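# Tuck in the chair, park the cart, spare the desk

## Task

Roll the office chair fully under the desk so it finishes upright and level with every wheel on the floor; bring the utility cart into the yellow-taped bay so all four of its wheels sit inside the tape and none touch it; keep the desk near its starting spot with its load still aboard and nothing overhanging its edges; the robot must not topple or finish leaning, and at the end it must release everything and back away.

## Robot and tools

Robot: TidyBot++, a 0.54 m long, 0.50 m wide, 0.38 m tall base on four powered casters carrying one seven-joint arm with a two-finger gripper. The shoulder sits 0.12 m ahead of the base centre at 0.68 m height. Cameras: base_camera (fixed on the base, looking forward) and wrist_camera (looks along the hand). Someone or something may occasionally jerk a held part or nudge loose items.

Frames (metres): the base frame has its origin on the floor below the base centre, x ahead, y to the left, z up. The odometry frame is where the base frame was when the scene began. hand_pose is reported in the base frame and marks the point between the finger pads; its z axis runs out along the fingers and the fingers close along its y axis.

move: one action per call; its motions begin together. Arguments:
- base: an object of offsets, measured along the base's own axes as they were when the command starts. translate_m (forward +, -2 to 2 m), strafe_m (left +, -2 to 2 m), rotate_rad (counter-clockwise from above +, -6.3 to 6.3 rad). Offsets count from where the last reported state put the base (or from its live position if a move was still running).
- joints: absolute targets by name, in radians: joint_1_rad (any angle; positive turns the arm clockwise from above, opposite to heading), joint_2_rad (-2.249 to 2.249, shoulder, 0 = upper arm vertical, + leans forward), joint_3_rad (any), joint_4_rad (-2.579 to 2.579, elbow, 0 = straight), joint_5_rad (any), joint_6_rad (-2.099 to 2.099, wrist), joint_7_rad (any; at 1.57 with hand down the fingers open left/right). gripper_pos 0 (open, about 85 mm gap) to 1 (closed, squeezing 100 to 150 N per finger). Unbounded joints go the short way, so send steps under half a turn.
- target: an absolute hand pose as one list of seven numbers [x, y, z, qw, qx, qy, qz], position in metres in the base frame, same convention as hand_pose. With target, joints may only carry gripper_pos.
- speeds: caps for this action only: translate_m and strafe_m 0.05 to 0.5 m/s (put the cap under just one key when both are given), rotate_rad 0.1 to 1.57 rad/s.
- cameras: list of base_camera, wrist_camera, or all; [] gives none.
- blocking: true (default) returns when everything is at rest; false returns in about 0.5 s while motion continues. A later move overrides only the parts it names.
An unknown key makes the call invalid; an out-of-range value gets it refused, and a refusal or an unplanned stop cancels the remaining move, wait and finished_scene calls of that reply. An action is capped at 15 s; a base move is cut at 14 s (time_out).

wait(seconds 0 to 10, cameras): lets time pass and returns state and images; wait(0) reports on a non-blocking move in the "earlier move" line. stop(cameras): brakes every running motion; braked parts hold and can keep pressing. zoom_image(camera, region [x0, y0, x1, y1] in pixels, at most 504x504): enlarges part of the latest image. base_camera is 644x364, wrist_camera 644x476 fisheye. read_manual(section "licences") only gives licence text. finished_scene(scene: current scene number) ends the scene irreversibly; the goal must then hold with the robot hands-off.

Result lines: "move" is done or the worst status; base_status, joint_status, hand_status give done, moving, off_target, stopped, contact_stop, time_out, not_followed, torque_fault or limit_stop_at_motor_heat. base_odometry (x, y, heading in rad, +left) counts wheel turns, so slip looks like travel, and a blocked base may report done while short. base_tilt in degrees (forward/right positive, about 1 degree bias). motor_effort in percent of maximum, bracketed value is the peak. hand_target is where the joint targets put the hand. on_its_own lists uncommanded behaviour. "joint command not followed" / "pose unreachable" mean a check held back the arm (self-collision or unreachable pose); nothing stops the arm hitting the base. "pictures" names the cameras in image order.

Hand targets usually land within about 3 cm; correct by adding (wanted - hand_pose) to the previous target. To hold still, resend hand_target, not hand_pose. Loads make the arm sag; never command a loaded joint to its read angle. Forward, low, close poses often fail. Fingertips extend about 20 mm past the hand point when closed. A straight-down hand reaches at most about 0.94 m high, and only near the base.

What to avoid: the arm snagging on anything roughly 0.6 m up while the base drives or turns, sideways swings of an outstretched arm, and hard horizontal shoves with a raised hand; any of these can tip the robot. Backing off or retracting the arm rights a slight lean. Driving the arm into furniture can trip a torque fault (arm frozen 10 s). Long holds, stretched postures or pushing at unreachable poses heat motors (MOTOR HOT, then an over-temperature stop where the arm sags). Do not drop things, release moving parts, slam, hit hard, push very hard, grip hard on something still supported, or swing loads quickly. Faster completion is better.

Each tool is called after "Emit:" as name(argument=value, ...), one argument or row to a line, values as JSON.

## Session

Emit:
move(
)

Scene clock: 0.00 s.
base_odometry: x=+0.000 y=+0.000 heading=+0.000
base_tilt: forward=-0.1 right=-0.1
base_status: not commanded
joint_positions: joint_1_rad=-0.019 joint_2_rad=-0.347 joint_3_rad=+3.124 joint_4_rad=-2.529 joint_5_rad=+0.040 joint_6_rad=-0.835 joint_7_rad=+1.597 gripper_pos=+0.000
joint_status: not commanded
motor_effort: joint_1_rad=+0 joint_2_rad=-2 joint_3_rad=+0 joint_4_rad=+16 joint_5_rad=+0 joint_6_rad=+1 joint_7_rad=+0
hand_pose: x=+0.2722 y=-0.0029 z=+0.5884 quat_wxyz=(+0.018, +0.997, +0.044, +0.062) (m; base frame)
hand_target: x=+0.2726 y=-0.0029 z=+0.5886 quat_wxyz=(+0.018, +0.997, +0.044, +0.063) (m; base frame)
hand_status: not commanded
pictures: base_camera, wrist_camera

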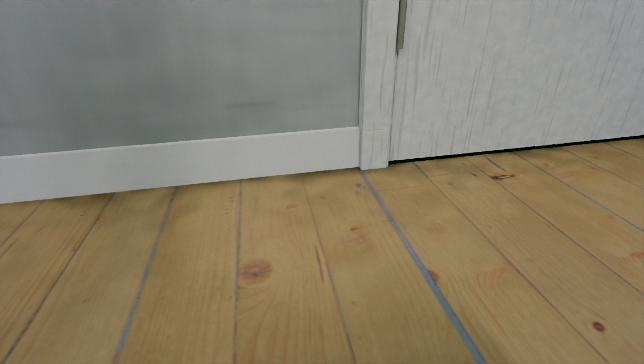

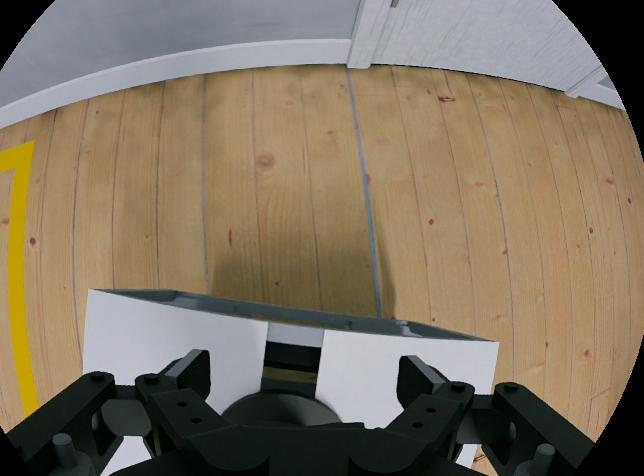

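Emit:
move(
  joints={"joint_6_rad":0.3},
  base={"rotate_rad":1.0},
)

Emit:
move(
  base={"rotate_rad":1.2},
)

Emit:
move(
  base={"rotate_rad":1.3},
)

Emit:
move(
  base={"rotate_rad":1.3},
)

Scene clock: 16.13 s.
move: done
base_odometry: x=+0.000 y=+0.000 heading=+0.999
base_tilt: forward=-0.1 right=-0.1
base_status: done
joint_positions: joint_1_rad=-0.019 joint_2_rad=-0.347 joint_3_rad=+3.124 joint_4_rad=-2.528 joint_5_rad=+0.040 joint_6_rad=+0.240 joint_7_rad=+1.597 gripper_pos=+0.000
joint_status: all done
motor_effort: joint_1_rad=+0(1) joint_2_rad=-7(8) joint_3_rad=+0(1) joint_4_rad=+20(21) joint_5_rad=-1(1) joint_6_rad=+8(8) joint_7_rad=+1(1)
hand_pose: x=+0.5231 y=+0.0194 z=+0.7846 quat_wxyz=(+0.007, +0.824, +0.046, +0.565) (m; base frame)
hand_target: x=+0.5293 y=+0.0204 z=+0.8021 quat_wxyz=(+0.006, +0.807, +0.046, +0.589) (m; base frame)
hand_status: not commanded
pictures: base_camera, wrist_camera

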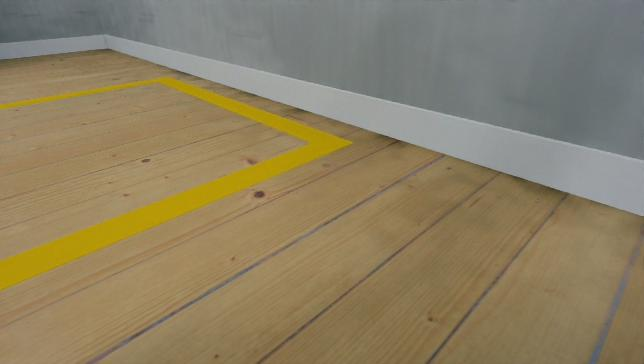

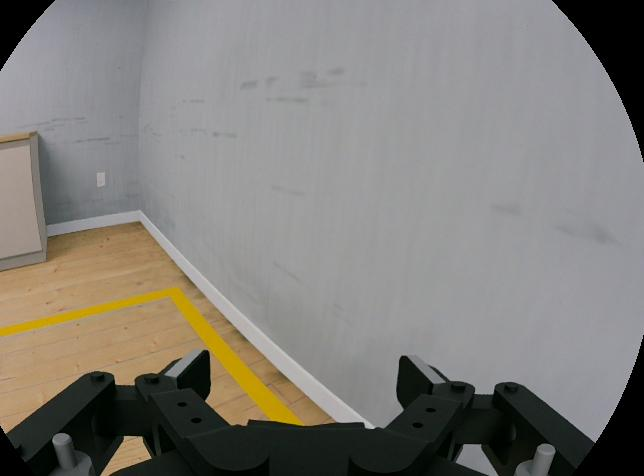

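Scene clock: 18.17 s.
move: done
base_odometry: x=+0.000 y=+0.000 heading=+2.197
base_tilt: forward=-0.1 right=-0.1
base_status: done
joint_positions: joint_1_rad=-0.019 joint_2_rad=-0.347 joint_3_rad=+3.124 joint_4_rad=-2.528 joint_5_rad=+0.040 joint_6_rad=+0.241 joint_7_rad=+1.597 gripper_pos=+0.000
joint_status: not commanded
motor_effort: joint_1_rad=-1(2) joint_2_rad=-6(8) joint_3_rad=+1(2) joint_4_rad=+20(20) joint_5_rad=-1(1) joint_6_rad=+8(9) joint_7_rad=+0(1)
hand_pose: x=+0.5231 y=+0.0194 z=+0.7848 quat_wxyz=(+0.007, +0.824, +0.046, +0.565) (m; base frame)
hand_target: x=+0.5293 y=+0.0204 z=+0.8021 quat_wxyz=(+0.006, +0.807, +0.046, +0.589) (m; base frame)
hand_status: not commanded
pictures: base_camera, wrist_camera

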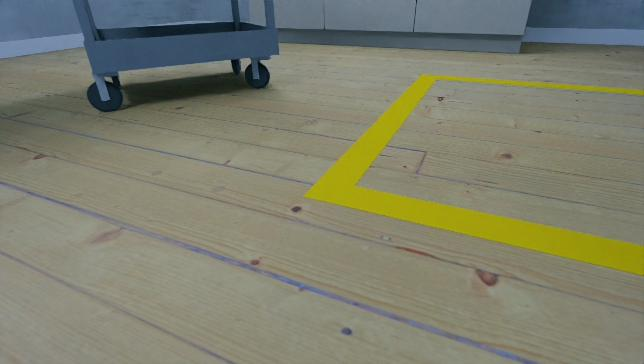

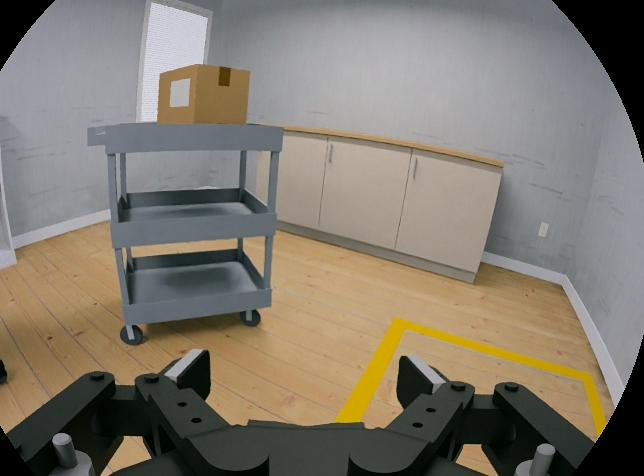

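Scene clock: 20.27 s.
move: done
base_odometry: x=+0.000 y=+0.000 heading=-2.788
base_tilt: forward=-0.1 right=-0.1
base_status: done
joint_positions: joint_1_rad=-0.019 joint_2_rad=-0.347 joint_3_rad=+3.124 joint_4_rad=-2.528 joint_5_rad=+0.040 joint_6_rad=+0.241 joint_7_rad=+1.597 gripper_pos=+0.000
joint_status: not commanded
motor_effort: joint_1_rad=-1(2) joint_2_rad=-7(8) joint_3_rad=+0(2) joint_4_rad=+19(21) joint_5_rad=-1(1) joint_6_rad=+8(9) joint_7_rad=+1(1)
hand_pose: x=+0.5232 y=+0.0195 z=+0.7849 quat_wxyz=(+0.007, +0.824, +0.046, +0.565) (m; base frame)
hand_target: x=+0.5293 y=+0.0204 z=+0.8021 quat_wxyz=(+0.006, +0.807, +0.046, +0.589) (m; base frame)
hand_status: not commanded
pictures: base_camera, wrist_camera

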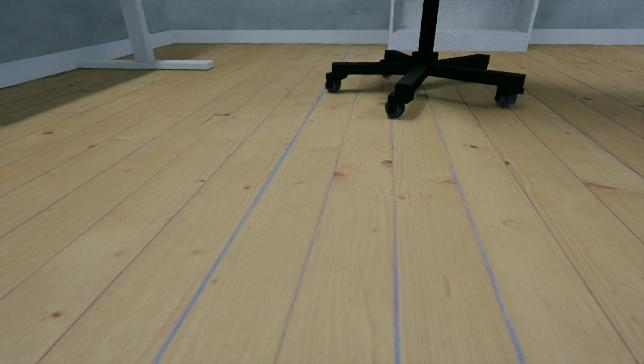

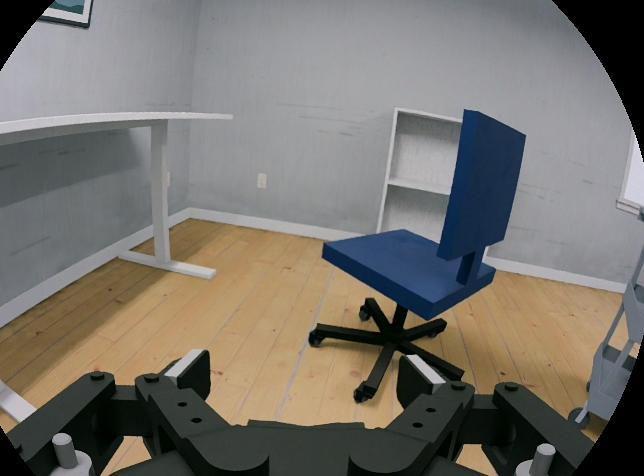

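Scene clock: 22.37 s.
move: done
base_odometry: x=+0.000 y=+0.000 heading=-1.489
base_tilt: forward=-0.1 right=-0.1
base_status: done
joint_positions: joint_1_rad=-0.019 joint_2_rad=-0.347 joint_3_rad=+3.124 joint_4_rad=-2.528 joint_5_rad=+0.040 joint_6_rad=+0.242 joint_7_rad=+1.597 gripper_pos=+0.000
joint_status: not commanded
motor_effort: joint_1_rad=+0(2) joint_2_rad=-7(8) joint_3_rad=+0(2) joint_4_rad=+20(21) joint_5_rad=-1(1) joint_6_rad=+8(9) joint_7_rad=+0(1)
hand_pose: x=+0.5232 y=+0.0195 z=+0.7850 quat_wxyz=(+0.007, +0.824, +0.046, +0.565) (m; base frame)
hand_target: x=+0.5293 y=+0.0204 z=+0.8021 quat_wxyz=(+0.006, +0.807, +0.046, +0.589) (m; base frame)
hand_status: not commanded
pictures: base_camera, wrist_camera

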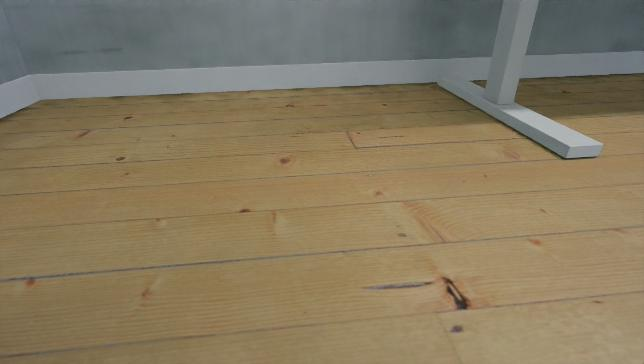

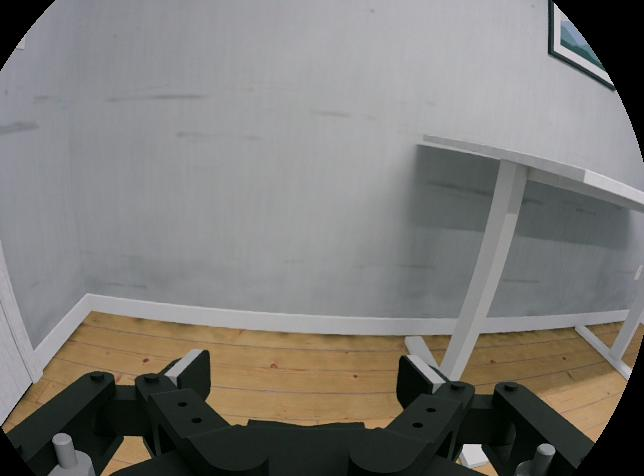

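Emit:
move(
  base={"rotate_rad":-1.47},
  cameras=["wrist_camera"],
)

Emit:
move(
  base={"translate_m":0.4,"strafe_m":-1.95},
)

Scene clock: 83.33 s.
move: done
base_odometry: x=+0.000 y=+0.000 heading=-2.958
base_tilt: forward=+0.0 right=-0.2
base_status: done
joint_positions: joint_1_rad=-0.019 joint_2_rad=-0.347 joint_3_rad=+3.124 joint_4_rad=-2.528 joint_5_rad=+0.040 joint_6_rad=+0.242 joint_7_rad=+1.597 gripper_pos=+0.000
joint_status: not commanded
motor_effort: joint_1_rad=+0(1) joint_2_rad=-6(8) joint_3_rad=+1(2) joint_4_rad=+19(21) joint_5_rad=+0(1) joint_6_rad=+8(9) joint_7_rad=+0(1)
hand_pose: x=+0.5232 y=+0.0196 z=+0.7850 quat_wxyz=(+0.007, +0.823, +0.046, +0.565) (m; base frame)
hand_target: x=+0.5293 y=+0.0204 z=+0.8021 quat_wxyz=(+0.006, +0.807, +0.046, +0.589) (m; base frame)
hand_status: not commanded
pictures: wrist_camera

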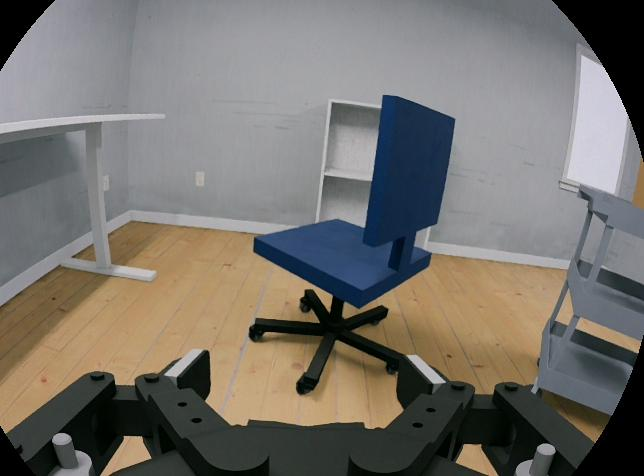

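Scene clock: 88.37 s.
move: done
base_odometry: x=-0.750 y=+1.844 heading=-2.959
base_tilt: forward=-0.1 right=-0.1
base_status: done
joint_positions: joint_1_rad=-0.019 joint_2_rad=-0.347 joint_3_rad=+3.123 joint_4_rad=-2.528 joint_5_rad=+0.040 joint_6_rad=+0.242 joint_7_rad=+1.597 gripper_pos=+0.000
joint_status: not commanded
motor_effort: joint_1_rad=+0(1) joint_2_rad=-7(8) joint_3_rad=+0(2) joint_4_rad=+19(21) joint_5_rad=-1(1) joint_6_rad=+8(9) joint_7_rad=-1(1)
hand_pose: x=+0.5232 y=+0.0196 z=+0.7850 quat_wxyz=(+0.007, +0.823, +0.046, +0.565) (m; base frame)
hand_target: x=+0.5293 y=+0.0204 z=+0.8021 quat_wxyz=(+0.006, +0.807, +0.046, +0.589) (m; base frame)
hand_status: not commanded
pictures: base_camera, wrist_camera

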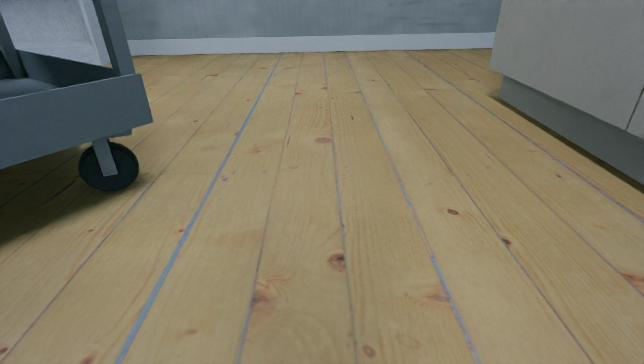

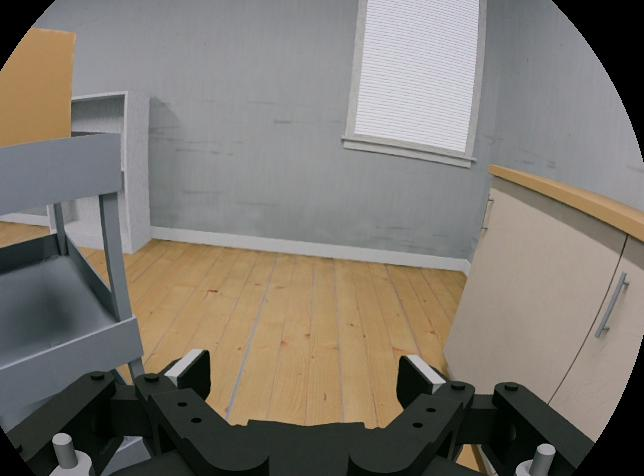

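Emit:
move(
  base={"strafe_m":-0.17},
  cameras=[],
)

Emit:
move(
  base={"translate_m":1.65},
  cameras=["base_camera"],
)

Emit:
move(
  base={"rotate_rad":2.0},
)

Scene clock: 97.00 s.
move: done
base_odometry: x=-0.781 y=+2.011 heading=-2.958
base_tilt: forward=-0.1 right=-0.1
base_status: done
joint_positions: joint_1_rad=-0.019 joint_2_rad=-0.347 joint_3_rad=+3.124 joint_4_rad=-2.528 joint_5_rad=+0.040 joint_6_rad=+0.242 joint_7_rad=+1.597 gripper_pos=+0.000
joint_status: not commanded
motor_effort: joint_1_rad=-1(1) joint_2_rad=-7(8) joint_3_rad=+0(2) joint_4_rad=+19(21) joint_5_rad=-1(1) joint_6_rad=+8(8) joint_7_rad=+1(1)
hand_pose: x=+0.5232 y=+0.0195 z=+0.7850 quat_wxyz=(+0.007, +0.823, +0.046, +0.565) (m; base frame)
hand_target: x=+0.5293 y=+0.0204 z=+0.8021 quat_wxyz=(+0.006, +0.807, +0.046, +0.589) (m; base frame)
hand_status: not commanded
pictures: none
No camera images: "cameras" was empty.

Scene clock: 101.53 s.
move: done
base_odometry: x=-2.404 y=+1.711 heading=-2.959
base_tilt: forward=-0.1 right=-0.1
base_status: done
joint_positions: joint_1_rad=-0.019 joint_2_rad=-0.348 joint_3_rad=+3.124 joint_4_rad=-2.528 joint_5_rad=+0.040 joint_6_rad=+0.243 joint_7_rad=+1.597 gripper_pos=+0.000
joint_status: not commanded
motor_effort: joint_1_rad=-1(1) joint_2_rad=-7(9) joint_3_rad=+1(1) joint_4_rad=+19(21) joint_5_rad=+0(1) joint_6_rad=+8(9) joint_7_rad=+1(1)
hand_pose: x=+0.5233 y=+0.0195 z=+0.7857 quat_wxyz=(+0.007, +0.823, +0.046, +0.566) (m; base frame)
hand_target: x=+0.5293 y=+0.0204 z=+0.8021 quat_wxyz=(+0.006, +0.807, +0.046, +0.589) (m; base frame)
hand_status: not commanded
pictures: base_camera

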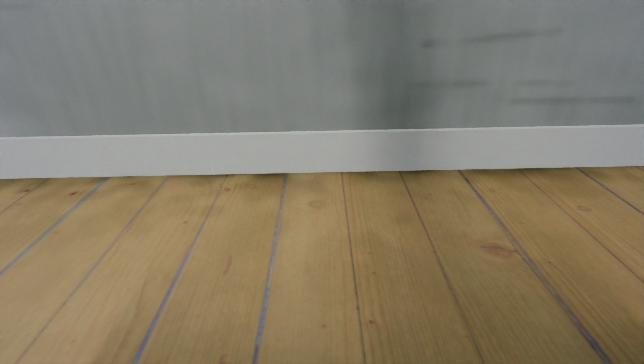

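Scene clock: 104.10 s.
move: done
base_odometry: x=-2.404 y=+1.710 heading=-0.960
base_tilt: forward=-0.1 right=-0.1
base_status: done
joint_positions: joint_1_rad=-0.019 joint_2_rad=-0.348 joint_3_rad=+3.124 joint_4_rad=-2.528 joint_5_rad=+0.040 joint_6_rad=+0.243 joint_7_rad=+1.597 gripper_pos=+0.000
joint_status: not commanded
motor_effort: joint_1_rad=-1(1) joint_2_rad=-7(8) joint_3_rad=+0(1) joint_4_rad=+20(21) joint_5_rad=-1(1) joint_6_rad=+8(9) joint_7_rad=+1(1)
hand_pose: x=+0.5233 y=+0.0195 z=+0.7857 quat_wxyz=(+0.007, +0.823, +0.046, +0.566) (m; base frame)
hand_target: x=+0.5293 y=+0.0204 z=+0.8021 quat_wxyz=(+0.006, +0.807, +0.046, +0.589) (m; base frame)
hand_status: not commanded
pictures: base_camera, wrist_camera

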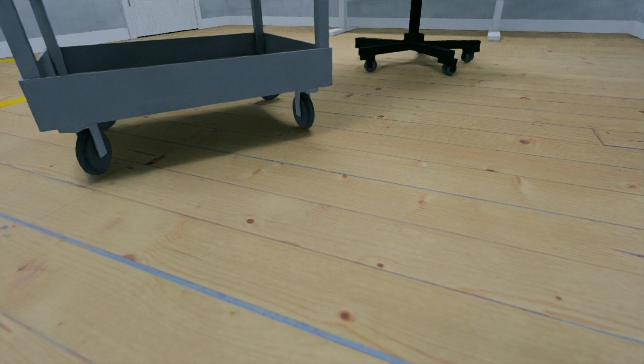

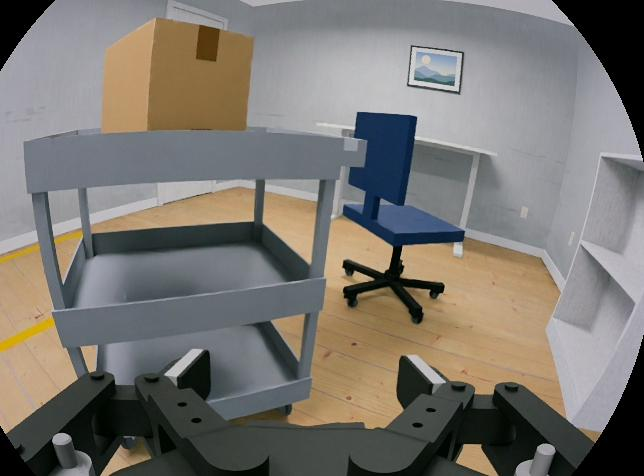

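Emit:
move(
  joints={"joint_6_rad":-0.7,"joint_2_rad":0.0,"joint_1_rad":3.12},
  base={"rotate_rad":0.544},
  cameras=[],
)

Emit:
move(
  base={"translate_m":0.55,"strafe_m":-0.294},
)

Scene clock: 135.57 s.
move: done
base_odometry: x=-2.404 y=+1.710 heading=-0.418
base_tilt: forward=-0.1 right=-0.1
base_status: done
joint_positions: joint_1_rad=+3.101 joint_2_rad=-0.019 joint_3_rad=+3.124 joint_4_rad=-2.528 joint_5_rad=+0.040 joint_6_rad=-0.634 joint_7_rad=+1.597 gripper_pos=+0.000
joint_status: all done
motor_effort: joint_1_rad=+0(2) joint_2_rad=-11(12) joint_3_rad=+0(2) joint_4_rad=+10(21) joint_5_rad=+0(1) joint_6_rad=+0(9) joint_7_rad=+0(1)
hand_pose: x=-0.0583 y=-0.0044 z=+0.5376 quat_wxyz=(-0.001, +0.059, -0.998, -0.012) (m; base frame)
hand_target: x=-0.0352 y=+0.0006 z=+0.5355 quat_wxyz=(-0.043, +0.048, -0.998, -0.012) (m; base frame)
hand_status: not commanded
pictures: none
No camera images: "cameras" was empty.

Scene clock: 137.93 s.
move: done
base_odometry: x=-2.020 y=+1.218 heading=-0.417
base_tilt: forward=-0.1 right=-0.1
base_status: done
joint_positions: joint_1_rad=+3.103 joint_2_rad=-0.010 joint_3_rad=+3.124 joint_4_rad=-2.531 joint_5_rad=+0.040 joint_6_rad=-0.643 joint_7_rad=+1.597 gripper_pos=+0.000
joint_status: not commanded
motor_effort: joint_1_rad=+0(1) joint_2_rad=-10(13) joint_3_rad=+0(1) joint_4_rad=+10(12) joint_5_rad=+0(1) joint_6_rad=+0(1) joint_7_rad=+0(1)
hand_pose: x=-0.0526 y=-0.0036 z=+0.5356 quat_wxyz=(-0.011, +0.057, -0.998, -0.012) (m; base frame)
hand_target: x=-0.0352 y=+0.0006 z=+0.5355 quat_wxyz=(-0.043, +0.048, -0.998, -0.012) (m; base frame)
hand_status: not commanded
pictures: base_camera, wrist_camera

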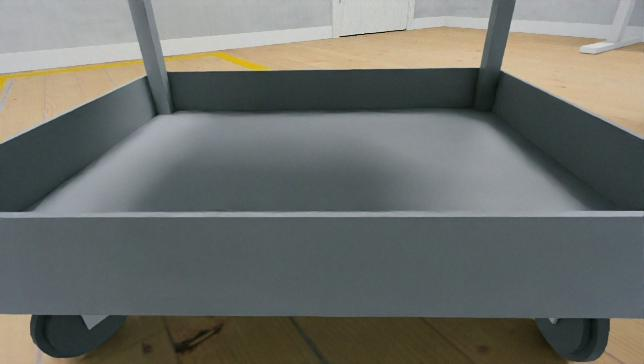

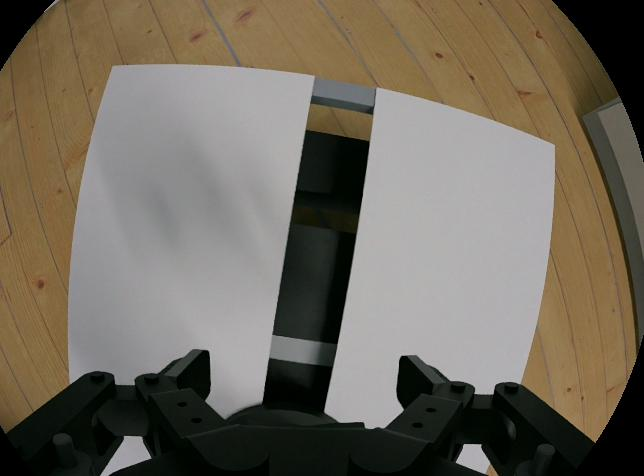

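Emit:
move(
  base={"translate_m":0.25},
  speeds={"translate_m":0.15},
  cameras=["base_camera"],
)

Emit:
move(
  base={"translate_m":0.18,"rotate_rad":0.15},
  speeds={"translate_m":0.15,"rotate_rad":0.13},
  cameras=["base_camera"],
)

Emit:
move(
  base={"translate_m":0.18,"rotate_rad":0.15},
  speeds={"translate_m":0.15,"rotate_rad":0.13},
  cameras=["base_camera"],
)

Scene clock: 150.80 s.
move: done
base_odometry: x=-1.792 y=+1.117 heading=-0.417
base_tilt: forward=-0.1 right=-0.1
base_status: done
joint_positions: joint_1_rad=+3.104 joint_2_rad=-0.007 joint_3_rad=+3.124 joint_4_rad=-2.530 joint_5_rad=+0.040 joint_6_rad=-0.644 joint_7_rad=+1.597 gripper_pos=+0.000
joint_status: not commanded
motor_effort: joint_1_rad=+0(1) joint_2_rad=-11(14) joint_3_rad=+0(1) joint_4_rad=+11(12) joint_5_rad=+0(1) joint_6_rad=+0(1) joint_7_rad=+1(2)
hand_pose: x=-0.0522 y=-0.0034 z=+0.5354 quat_wxyz=(-0.013, +0.057, -0.998, -0.012) (m; base frame)
hand_target: x=-0.0352 y=+0.0006 z=+0.5355 quat_wxyz=(-0.043, +0.048, -0.998, -0.012) (m; base frame)
hand_status: not commanded
pictures: base_camera

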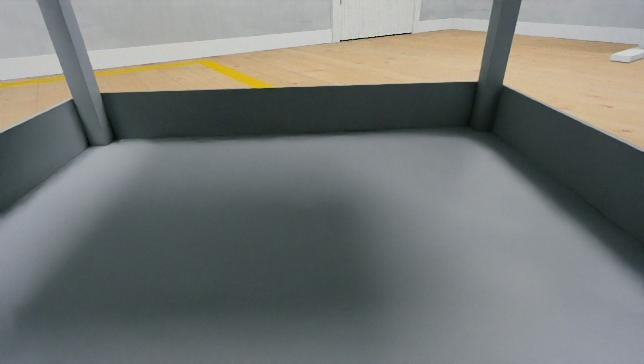

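Scene clock: 152.57 s.
move: done
base_odometry: x=-1.628 y=+1.045 heading=-0.265
base_tilt: forward=-0.1 right=-0.1
base_status: done
joint_positions: joint_1_rad=+3.104 joint_2_rad=-0.006 joint_3_rad=+3.124 joint_4_rad=-2.530 joint_5_rad=+0.040 joint_6_rad=-0.645 joint_7_rad=+1.597 gripper_pos=+0.000
joint_status: not commanded
motor_effort: joint_1_rad=+0(1) joint_2_rad=-9(13) joint_3_rad=+0(1) joint_4_rad=+10(12) joint_5_rad=+0(1) joint_6_rad=+0(1) joint_7_rad=+0(1)
hand_pose: x=-0.0521 y=-0.0034 z=+0.5352 quat_wxyz=(-0.014, +0.057, -0.998, -0.012) (m; base frame)
hand_target: x=-0.0352 y=+0.0006 z=+0.5355 quat_wxyz=(-0.043, +0.048, -0.998, -0.012) (m; base frame)
hand_status: not commanded
pictures: base_camera

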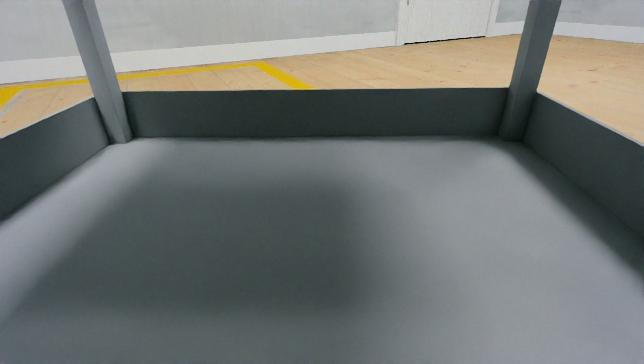

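Scene clock: 154.40 s.
move: done
base_odometry: x=-1.454 y=+0.997 heading=-0.114
base_tilt: forward=-0.1 right=-0.2
base_status: done
joint_positions: joint_1_rad=+3.104 joint_2_rad=-0.005 joint_3_rad=+3.124 joint_4_rad=-2.529 joint_5_rad=+0.040 joint_6_rad=-0.646 joint_7_rad=+1.597 gripper_pos=+0.000
joint_status: not commanded
motor_effort: joint_1_rad=+0(2) joint_2_rad=-11(13) joint_3_rad=+0(1) joint_4_rad=+9(12) joint_5_rad=-1(1) joint_6_rad=+0(1) joint_7_rad=+1(1)
hand_pose: x=-0.0521 y=-0.0034 z=+0.5352 quat_wxyz=(-0.014, +0.057, -0.998, -0.012) (m; base frame)
hand_target: x=-0.0352 y=+0.0006 z=+0.5355 quat_wxyz=(-0.043, +0.048, -0.998, -0.012) (m; base frame)
hand_status: not commanded
pictures: base_camera

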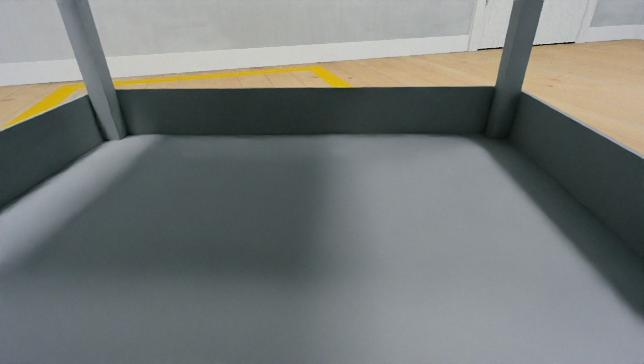

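Emit:
move(
  base={"translate_m":0.3,"rotate_rad":0.18},
  speeds={"translate_m":0.18,"rotate_rad":0.11},
  cameras=["base_camera"],
)

Emit:
move(
  base={"translate_m":0.3,"rotate_rad":0.12},
  speeds={"translate_m":0.18,"rotate_rad":0.1},
  cameras=["base_camera"],
)

Scene clock: 169.80 s.
move: done
base_odometry: x=-1.156 y=+0.963 heading=+0.067
base_tilt: forward=-0.1 right=-0.1
base_status: done
joint_positions: joint_1_rad=+3.105 joint_2_rad=-0.003 joint_3_rad=+3.124 joint_4_rad=-2.528 joint_5_rad=+0.040 joint_6_rad=-0.646 joint_7_rad=+1.597 gripper_pos=+0.000
joint_status: not commanded
motor_effort: joint_1_rad=-1(1) joint_2_rad=-11(15) joint_3_rad=+0(0) joint_4_rad=+9(12) joint_5_rad=-1(1) joint_6_rad=+0(1) joint_7_rad=+0(1)
hand_pose: x=-0.0522 y=-0.0033 z=+0.5350 quat_wxyz=(-0.015, +0.057, -0.998, -0.012) (m; base frame)
hand_target: x=-0.0352 y=+0.0006 z=+0.5355 quat_wxyz=(-0.043, +0.048, -0.998, -0.012) (m; base frame)
hand_status: not commanded
pictures: base_camera

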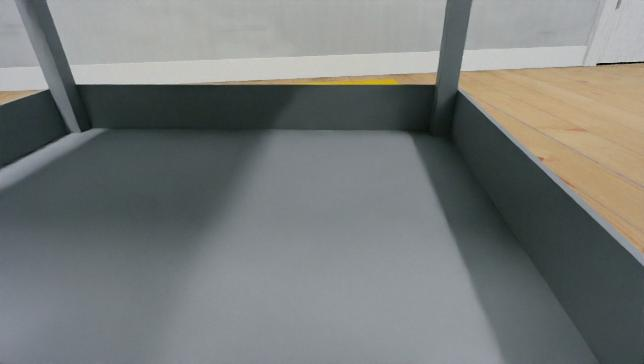

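Scene clock: 172.17 s.
move: done
base_odometry: x=-0.856 y=+0.983 heading=+0.188
base_tilt: forward=-0.1 right=-0.2
base_status: done
joint_positions: joint_1_rad=+3.105 joint_2_rad=-0.003 joint_3_rad=+3.124 joint_4_rad=-2.528 joint_5_rad=+0.040 joint_6_rad=-0.647 joint_7_rad=+1.597 gripper_pos=+0.000
joint_status: not commanded
motor_effort: joint_1_rad=+0(1) joint_2_rad=-10(14) joint_3_rad=+0(1) joint_4_rad=+10(11) joint_5_rad=+0(1) joint_6_rad=+0(1) joint_7_rad=+0(1)
hand_pose: x=-0.0520 y=-0.0032 z=+0.5350 quat_wxyz=(-0.015, +0.056, -0.998, -0.012) (m; base frame)
hand_target: x=-0.0352 y=+0.0006 z=+0.5355 quat_wxyz=(-0.043, +0.048, -0.998, -0.012) (m; base frame)
hand_status: not commanded
pictures: base_camera

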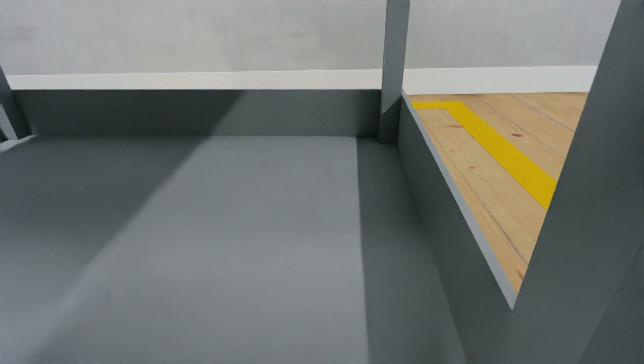

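Emit:
move(
  base={"translate_m":-0.12},
  cameras=[],
)

Emit:
move(
  base={"strafe_m":0.29},
  cameras=["base_camera"],
)

Emit:
move(
  base={"rotate_rad":-0.19},
)

Scene clock: 189.17 s.
move: done
base_odometry: x=-0.974 y=+0.961 heading=+0.189
base_tilt: forward=-0.1 right=-0.1
base_status: done
joint_positions: joint_1_rad=+3.105 joint_2_rad=-0.001 joint_3_rad=+3.124 joint_4_rad=-2.527 joint_5_rad=+0.040 joint_6_rad=-0.647 joint_7_rad=+1.597 gripper_pos=+0.000
joint_status: not commanded
motor_effort: joint_1_rad=+0(1) joint_2_rad=-10(12) joint_3_rad=+0(0) joint_4_rad=+10(12) joint_5_rad=+0(1) joint_6_rad=+0(1) joint_7_rad=+0(1)
hand_pose: x=-0.0526 y=-0.0032 z=+0.5350 quat_wxyz=(-0.015, +0.056, -0.998, -0.012) (m; base frame)
hand_target: x=-0.0352 y=+0.0006 z=+0.5355 quat_wxyz=(-0.043, +0.048, -0.998, -0.012) (m; base frame)
hand_status: not commanded
pictures: none
No camera images: "cameras" was empty.

Scene clock: 191.03 s.
move: done
base_odometry: x=-1.029 y=+1.246 heading=+0.189
base_tilt: forward=-0.1 right=-0.1
base_status: done
joint_positions: joint_1_rad=+3.108 joint_2_rad=-0.001 joint_3_rad=+3.124 joint_4_rad=-2.527 joint_5_rad=+0.040 joint_6_rad=-0.647 joint_7_rad=+1.597 gripper_pos=+0.000
joint_status: not commanded
motor_effort: joint_1_rad=+0(1) joint_2_rad=-11(12) joint_3_rad=+0(1) joint_4_rad=+10(12) joint_5_rad=+0(1) joint_6_rad=+0(1) joint_7_rad=-1(1)
hand_pose: x=-0.0526 y=-0.0028 z=+0.5350 quat_wxyz=(-0.015, +0.055, -0.998, -0.012) (m; base frame)
hand_target: x=-0.0352 y=+0.0006 z=+0.5355 quat_wxyz=(-0.043, +0.048, -0.998, -0.012) (m; base frame)
hand_status: not commanded
pictures: base_camera

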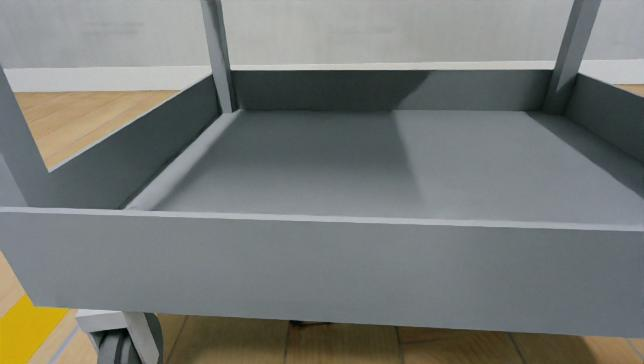

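Scene clock: 192.00 s.
move: done
base_odometry: x=-1.029 y=+1.246 heading=+0.000
base_tilt: forward=-0.1 right=-0.2
base_status: done
joint_positions: joint_1_rad=+3.108 joint_2_rad=-0.001 joint_3_rad=+3.124 joint_4_rad=-2.527 joint_5_rad=+0.040 joint_6_rad=-0.647 joint_7_rad=+1.597 gripper_pos=+0.000
joint_status: not commanded
motor_effort: joint_1_rad=-1(1) joint_2_rad=-10(12) joint_3_rad=+0(0) joint_4_rad=+10(12) joint_5_rad=-1(1) joint_6_rad=+0(1) joint_7_rad=+1(1)
hand_pose: x=-0.0526 y=-0.0028 z=+0.5350 quat_wxyz=(-0.015, +0.055, -0.998, -0.012) (m; base frame)
hand_target: x=-0.0352 y=+0.0006 z=+0.5355 quat_wxyz=(-0.043, +0.048, -0.998, -0.012) (m; base frame)
hand_status: not commanded
pictures: base_camera, wrist_camera

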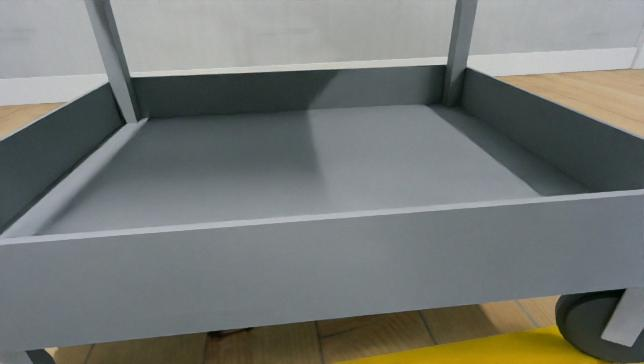

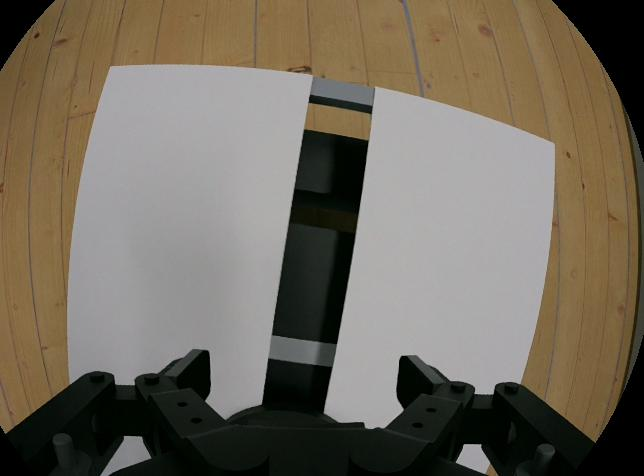

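Emit:
move(
  base={"translate_m":0.4},
  speeds={"translate_m":0.18},
  cameras=["base_camera"],
)

Emit:
move(
  base={"translate_m":-0.5},
  cameras=["base_camera"],
)

Scene clock: 200.50 s.
move: done
base_odometry: x=-0.629 y=+1.246 heading=-0.002
base_tilt: forward=-0.2 right=+0.6
base_status: done
joint_positions: joint_1_rad=+3.108 joint_2_rad=-0.001 joint_3_rad=+3.124 joint_4_rad=-2.527 joint_5_rad=+0.040 joint_6_rad=-0.647 joint_7_rad=+1.597 gripper_pos=+0.000
joint_status: not commanded
motor_effort: joint_1_rad=+0(1) joint_2_rad=-11(13) joint_3_rad=+0(1) joint_4_rad=+10(12) joint_5_rad=+0(1) joint_6_rad=+0(1) joint_7_rad=+0(1)
hand_pose: x=-0.0526 y=-0.0028 z=+0.5349 quat_wxyz=(-0.015, +0.055, -0.998, -0.012) (m; base frame)
hand_target: x=-0.0352 y=+0.0006 z=+0.5355 quat_wxyz=(-0.043, +0.048, -0.998, -0.012) (m; base frame)
hand_status: not commanded
pictures: base_camera

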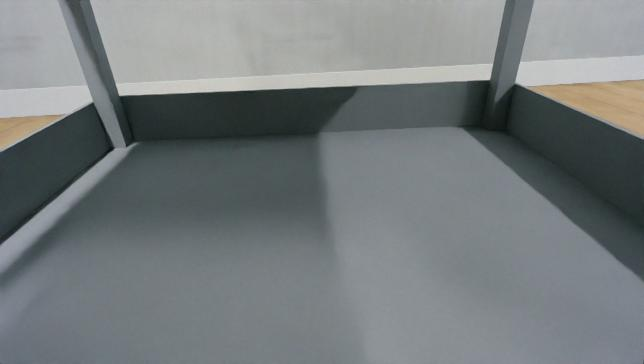

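Scene clock: 202.83 s.
move: done
base_odometry: x=-1.129 y=+1.247 heading=-0.001
base_tilt: forward=-0.1 right=-0.1
base_status: done
joint_positions: joint_1_rad=+3.108 joint_2_rad=+0.000 joint_3_rad=+3.124 joint_4_rad=-2.525 joint_5_rad=+0.040 joint_6_rad=-0.647 joint_7_rad=+1.597 gripper_pos=+0.000
joint_status: not commanded
motor_effort: joint_1_rad=+0(2) joint_2_rad=-11(13) joint_3_rad=+0(1) joint_4_rad=+9(13) joint_5_rad=+0(1) joint_6_rad=+0(1) joint_7_rad=+0(1)
hand_pose: x=-0.0532 y=-0.0027 z=+0.5350 quat_wxyz=(-0.015, +0.055, -0.998, -0.012) (m; base frame)
hand_target: x=-0.0352 y=+0.0006 z=+0.5355 quat_wxyz=(-0.043, +0.048, -0.998, -0.012) (m; base frame)
hand_status: not commanded
pictures: base_camera

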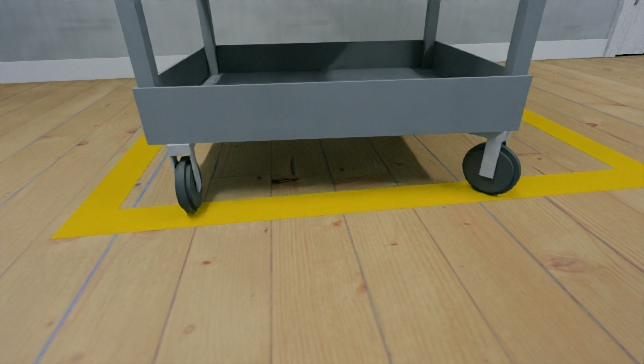

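Emit:
move(
  base={"translate_m":0.73},
  speeds={"translate_m":0.2},
  cameras=[],
)

Emit:
move(
  base={"translate_m":-0.65},
  cameras=["base_camera"],
)

Scene clock: 216.03 s.
move: done
base_odometry: x=-0.400 y=+1.246 heading=-0.003
base_tilt: forward=-0.2 right=+0.6
base_status: done
joint_positions: joint_1_rad=+3.108 joint_2_rad=-0.001 joint_3_rad=+3.124 joint_4_rad=-2.527 joint_5_rad=+0.040 joint_6_rad=-0.647 joint_7_rad=+1.597 gripper_pos=+0.000
joint_status: not commanded
motor_effort: joint_1_rad=-1(1) joint_2_rad=-11(13) joint_3_rad=+0(1) joint_4_rad=+10(12) joint_5_rad=-1(1) joint_6_rad=+0(1) joint_7_rad=+0(1)
hand_pose: x=-0.0526 y=-0.0027 z=+0.5348 quat_wxyz=(-0.015, +0.055, -0.998, -0.012) (m; base frame)
hand_target: x=-0.0352 y=+0.0006 z=+0.5355 quat_wxyz=(-0.043, +0.048, -0.998, -0.012) (m; base frame)
hand_status: not commanded
pictures: none
No camera images: "cameras" was empty.

Scene clock: 218.73 s.
move: done
base_odometry: x=-1.050 y=+1.248 heading=-0.002
base_tilt: forward=-0.1 right=-0.2
base_status: done
joint_positions: joint_1_rad=+3.109 joint_2_rad=+0.000 joint_3_rad=+3.124 joint_4_rad=-2.527 joint_5_rad=+0.040 joint_6_rad=-0.647 joint_7_rad=+1.597 gripper_pos=+0.000
joint_status: not commanded
motor_effort: joint_1_rad=-1(2) joint_2_rad=-10(13) joint_3_rad=+0(1) joint_4_rad=+10(12) joint_5_rad=+0(1) joint_6_rad=+0(1) joint_7_rad=+0(1)
hand_pose: x=-0.0523 y=-0.0026 z=+0.5347 quat_wxyz=(-0.016, +0.055, -0.998, -0.012) (m; base frame)
hand_target: x=-0.0352 y=+0.0006 z=+0.5355 quat_wxyz=(-0.043, +0.048, -0.998, -0.012) (m; base frame)
hand_status: not commanded
pictures: base_camera

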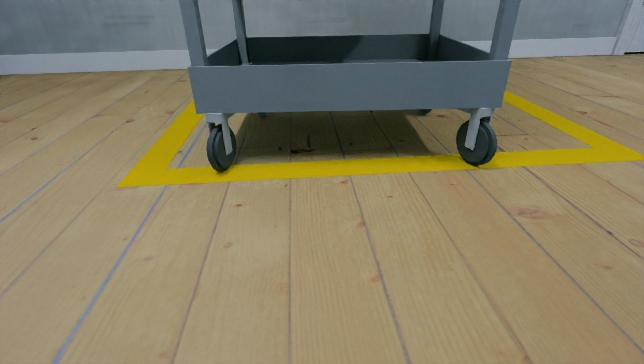

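Emit:
move(
  joints={"joint_1_rad":0.0,"joint_6_rad":0.4},
)

Emit:
zoom_image(
  camera="base_camera",
  region=[150, 40, 550, 200],
)

Scene clock: 237.90 s.
move: done
base_odometry: x=-1.050 y=+1.248 heading=-0.002
base_tilt: forward=-0.1 right=-0.1
base_status: not commanded
joint_positions: joint_1_rad=+0.018 joint_2_rad=+0.000 joint_3_rad=+3.124 joint_4_rad=-2.527 joint_5_rad=+0.040 joint_6_rad=+0.336 joint_7_rad=+1.597 gripper_pos=+0.000
joint_status: all done
motor_effort: joint_1_rad=+0(2) joint_2_rad=-15(16) joint_3_rad=+0(1) joint_4_rad=+14(16) joint_5_rad=+0(1) joint_6_rad=+7(8) joint_7_rad=+0(1)
hand_pose: x=+0.5534 y=+0.0053 z=+0.6650 quat_wxyz=(+0.009, +0.889, +0.031, +0.458) (m; base frame)
hand_target: x=+0.5638 y=+0.0140 z=+0.6809 quat_wxyz=(+0.004, +0.873, +0.039, +0.485) (m; base frame)
hand_status: not commanded
pictures: base_camera, wrist_camera

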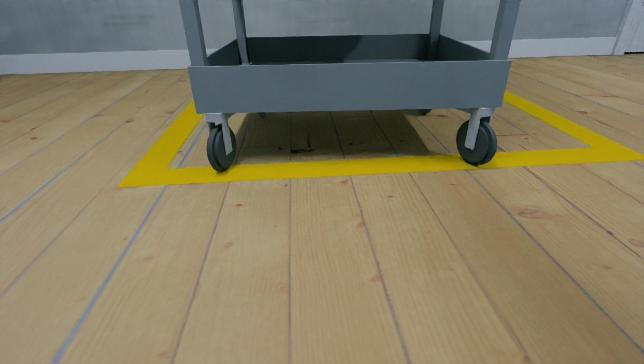

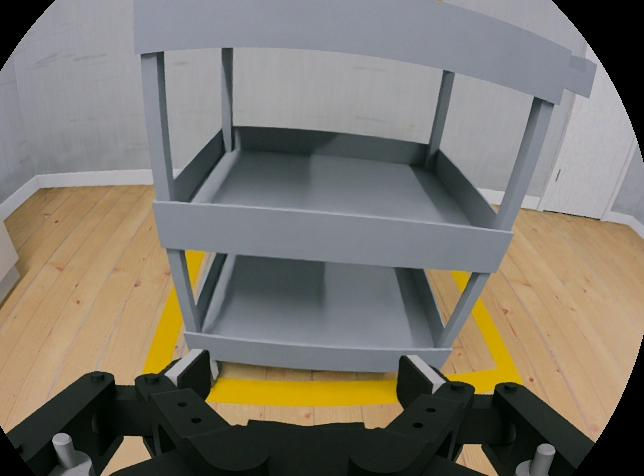

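Scaled by 1.260.

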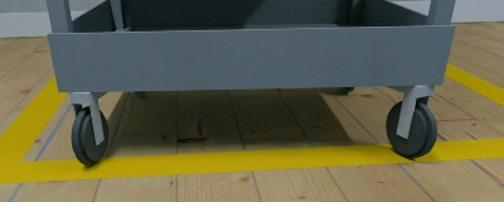

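Emit:
move(
  joints={"joint_2_rad":0.62,"joint_6_rad":0.8,"gripper_pos":1},
)

Scene clock: 272.33 s.
move: done
base_odometry: x=-1.050 y=+1.248 heading=-0.002
base_tilt: forward=-0.1 right=-0.1
base_status: not commanded
joint_positions: joint_1_rad=+0.018 joint_2_rad=+0.605 joint_3_rad=+3.124 joint_4_rad=-2.527 joint_5_rad=+0.040 joint_6_rad=+0.736 joint_7_rad=+1.597 gripper_pos=+0.999
joint_status: all done
motor_effort: joint_1_rad=-1(1) joint_2_rad=-28(29) joint_3_rad=-1(1) joint_4_rad=+4(16) joint_5_rad=-1(1) joint_6_rad=+6(8) joint_7_rad=+1(1)
hand_pose: x=+0.5721 y=+0.0101 z=+0.4851 quat_wxyz=(-0.006, +0.931, +0.027, +0.364) (m; base frame)
hand_target: x=+0.5828 y=+0.0188 z=+0.4919 quat_wxyz=(-0.010, +0.922, +0.035, +0.387) (m; base frame)
hand_status: not commanded
pictures: base_camera, wrist_camera

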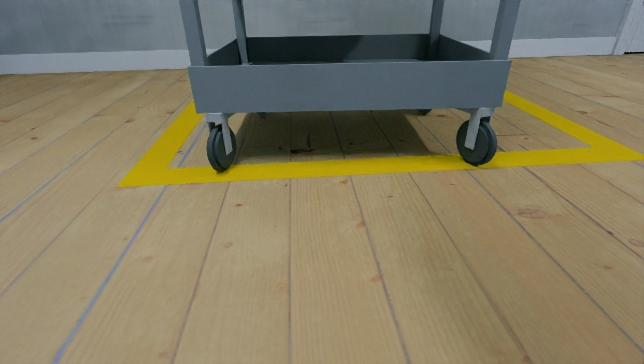

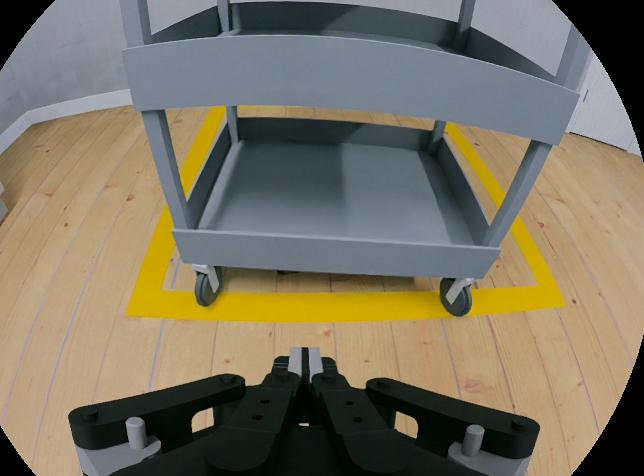

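Emit:
move(
  base={"translate_m":0.38,"strafe_m":-0.03},
  speeds={"translate_m":0.15},
)

Scene clock: 281.70 s.
move: done
base_odometry: x=-0.670 y=+1.217 heading=-0.002
base_tilt: forward=+0.0 right=-0.1
base_status: done
joint_positions: joint_1_rad=+0.015 joint_2_rad=+0.613 joint_3_rad=+3.124 joint_4_rad=-2.528 joint_5_rad=+0.040 joint_6_rad=+0.756 joint_7_rad=+1.597 gripper_pos=+0.999
joint_status: not commanded
motor_effort: joint_1_rad=+0(1) joint_2_rad=-26(30) joint_3_rad=-1(1) joint_4_rad=+4(15) joint_5_rad=-1(1) joint_6_rad=+6(11) joint_7_rad=+0(1)
hand_pose: x=+0.5747 y=+0.0117 z=+0.4855 quat_wxyz=(-0.007, +0.929, +0.029, +0.370) (m; base frame)
hand_target: x=+0.5828 y=+0.0188 z=+0.4919 quat_wxyz=(-0.010, +0.922, +0.035, +0.387) (m; base frame)
hand_status: not commanded
pictures: base_camera, wrist_camera

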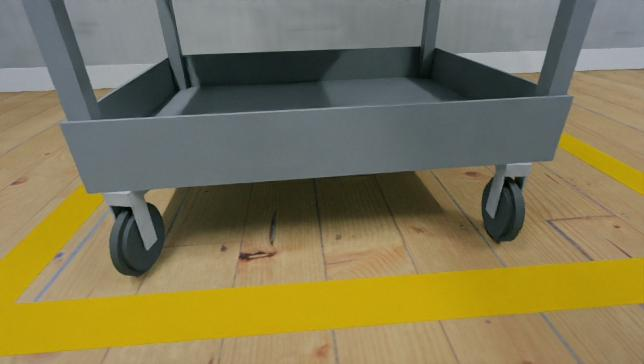

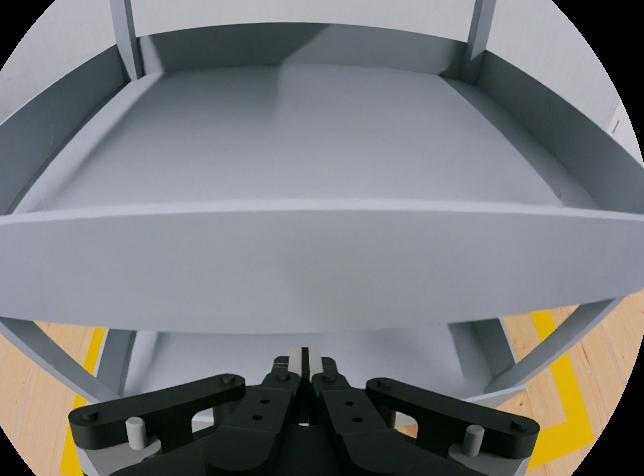

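Emit:
move(
  base={"translate_m":0.12},
  speeds={"translate_m":0.12},
)

Emit:
move(
  base={"translate_m":-0.35},
)

Scene clock: 288.87 s.
move: done
base_odometry: x=-0.550 y=+1.216 heading=-0.002
base_tilt: forward=-0.1 right=-0.1
base_status: done
joint_positions: joint_1_rad=+0.015 joint_2_rad=+0.615 joint_3_rad=+3.124 joint_4_rad=-2.529 joint_5_rad=+0.040 joint_6_rad=+0.760 joint_7_rad=+1.597 gripper_pos=+0.999
joint_status: not commanded
motor_effort: joint_1_rad=+0(2) joint_2_rad=-27(30) joint_3_rad=-1(2) joint_4_rad=+4(14) joint_5_rad=-1(1) joint_6_rad=+6(12) joint_7_rad=-1(1)
hand_pose: x=+0.5745 y=+0.0118 z=+0.4854 quat_wxyz=(-0.007, +0.929, +0.029, +0.370) (m; base frame)
hand_target: x=+0.5828 y=+0.0188 z=+0.4919 quat_wxyz=(-0.010, +0.922, +0.035, +0.387) (m; base frame)
hand_status: not commanded
pictures: base_camera, wrist_camera

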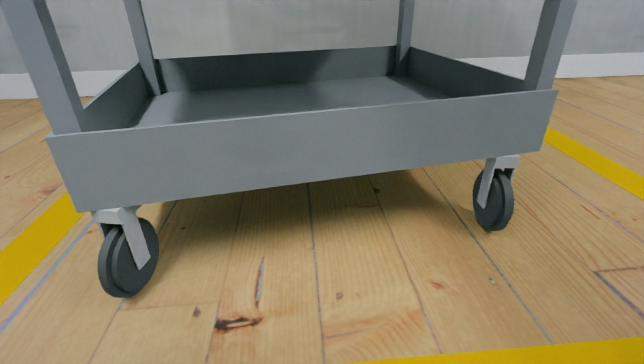

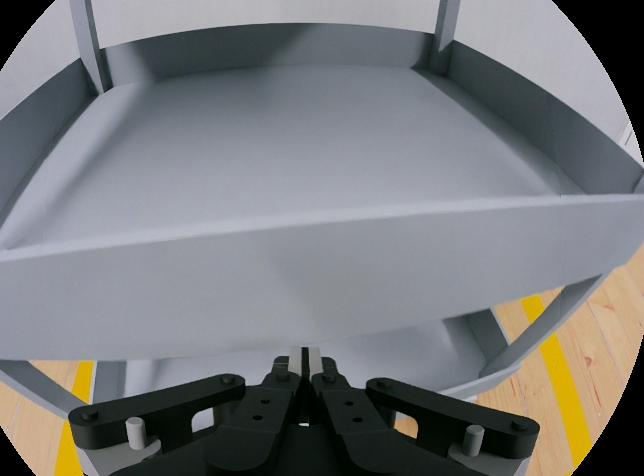

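Scene clock: 291.00 s.
move: done
base_odometry: x=-0.900 y=+1.217 heading=-0.002
base_tilt: forward=-0.1 right=-0.1
base_status: done
joint_positions: joint_1_rad=+0.012 joint_2_rad=+0.615 joint_3_rad=+3.124 joint_4_rad=-2.531 joint_5_rad=+0.040 joint_6_rad=+0.760 joint_7_rad=+1.597 gripper_pos=+0.999
joint_status: not commanded
motor_effort: joint_1_rad=-1(3) joint_2_rad=-28(29) joint_3_rad=-1(2) joint_4_rad=+3(6) joint_5_rad=-1(1) joint_6_rad=+6(7) joint_7_rad=+1(1)
hand_pose: x=+0.5737 y=+0.0132 z=+0.4849 quat_wxyz=(-0.008, +0.929, +0.030, +0.369) (m; base frame)
hand_target: x=+0.5828 y=+0.0188 z=+0.4919 quat_wxyz=(-0.010, +0.922, +0.035, +0.387) (m; base frame)
hand_status: not commanded
pictures: base_camera, wrist_camera

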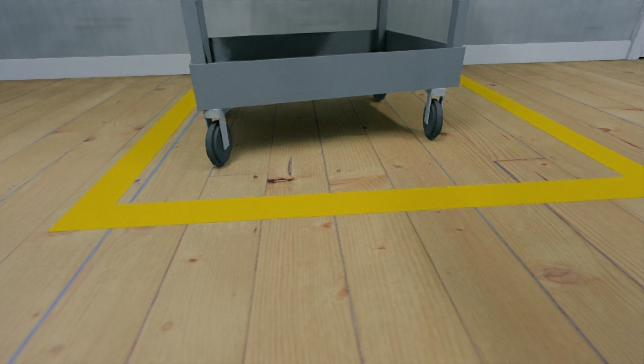

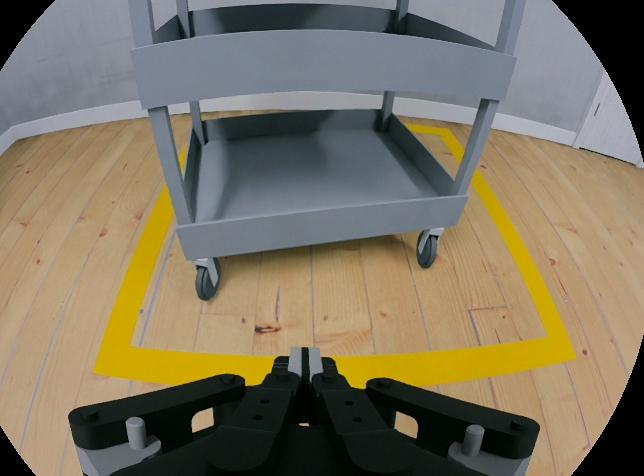

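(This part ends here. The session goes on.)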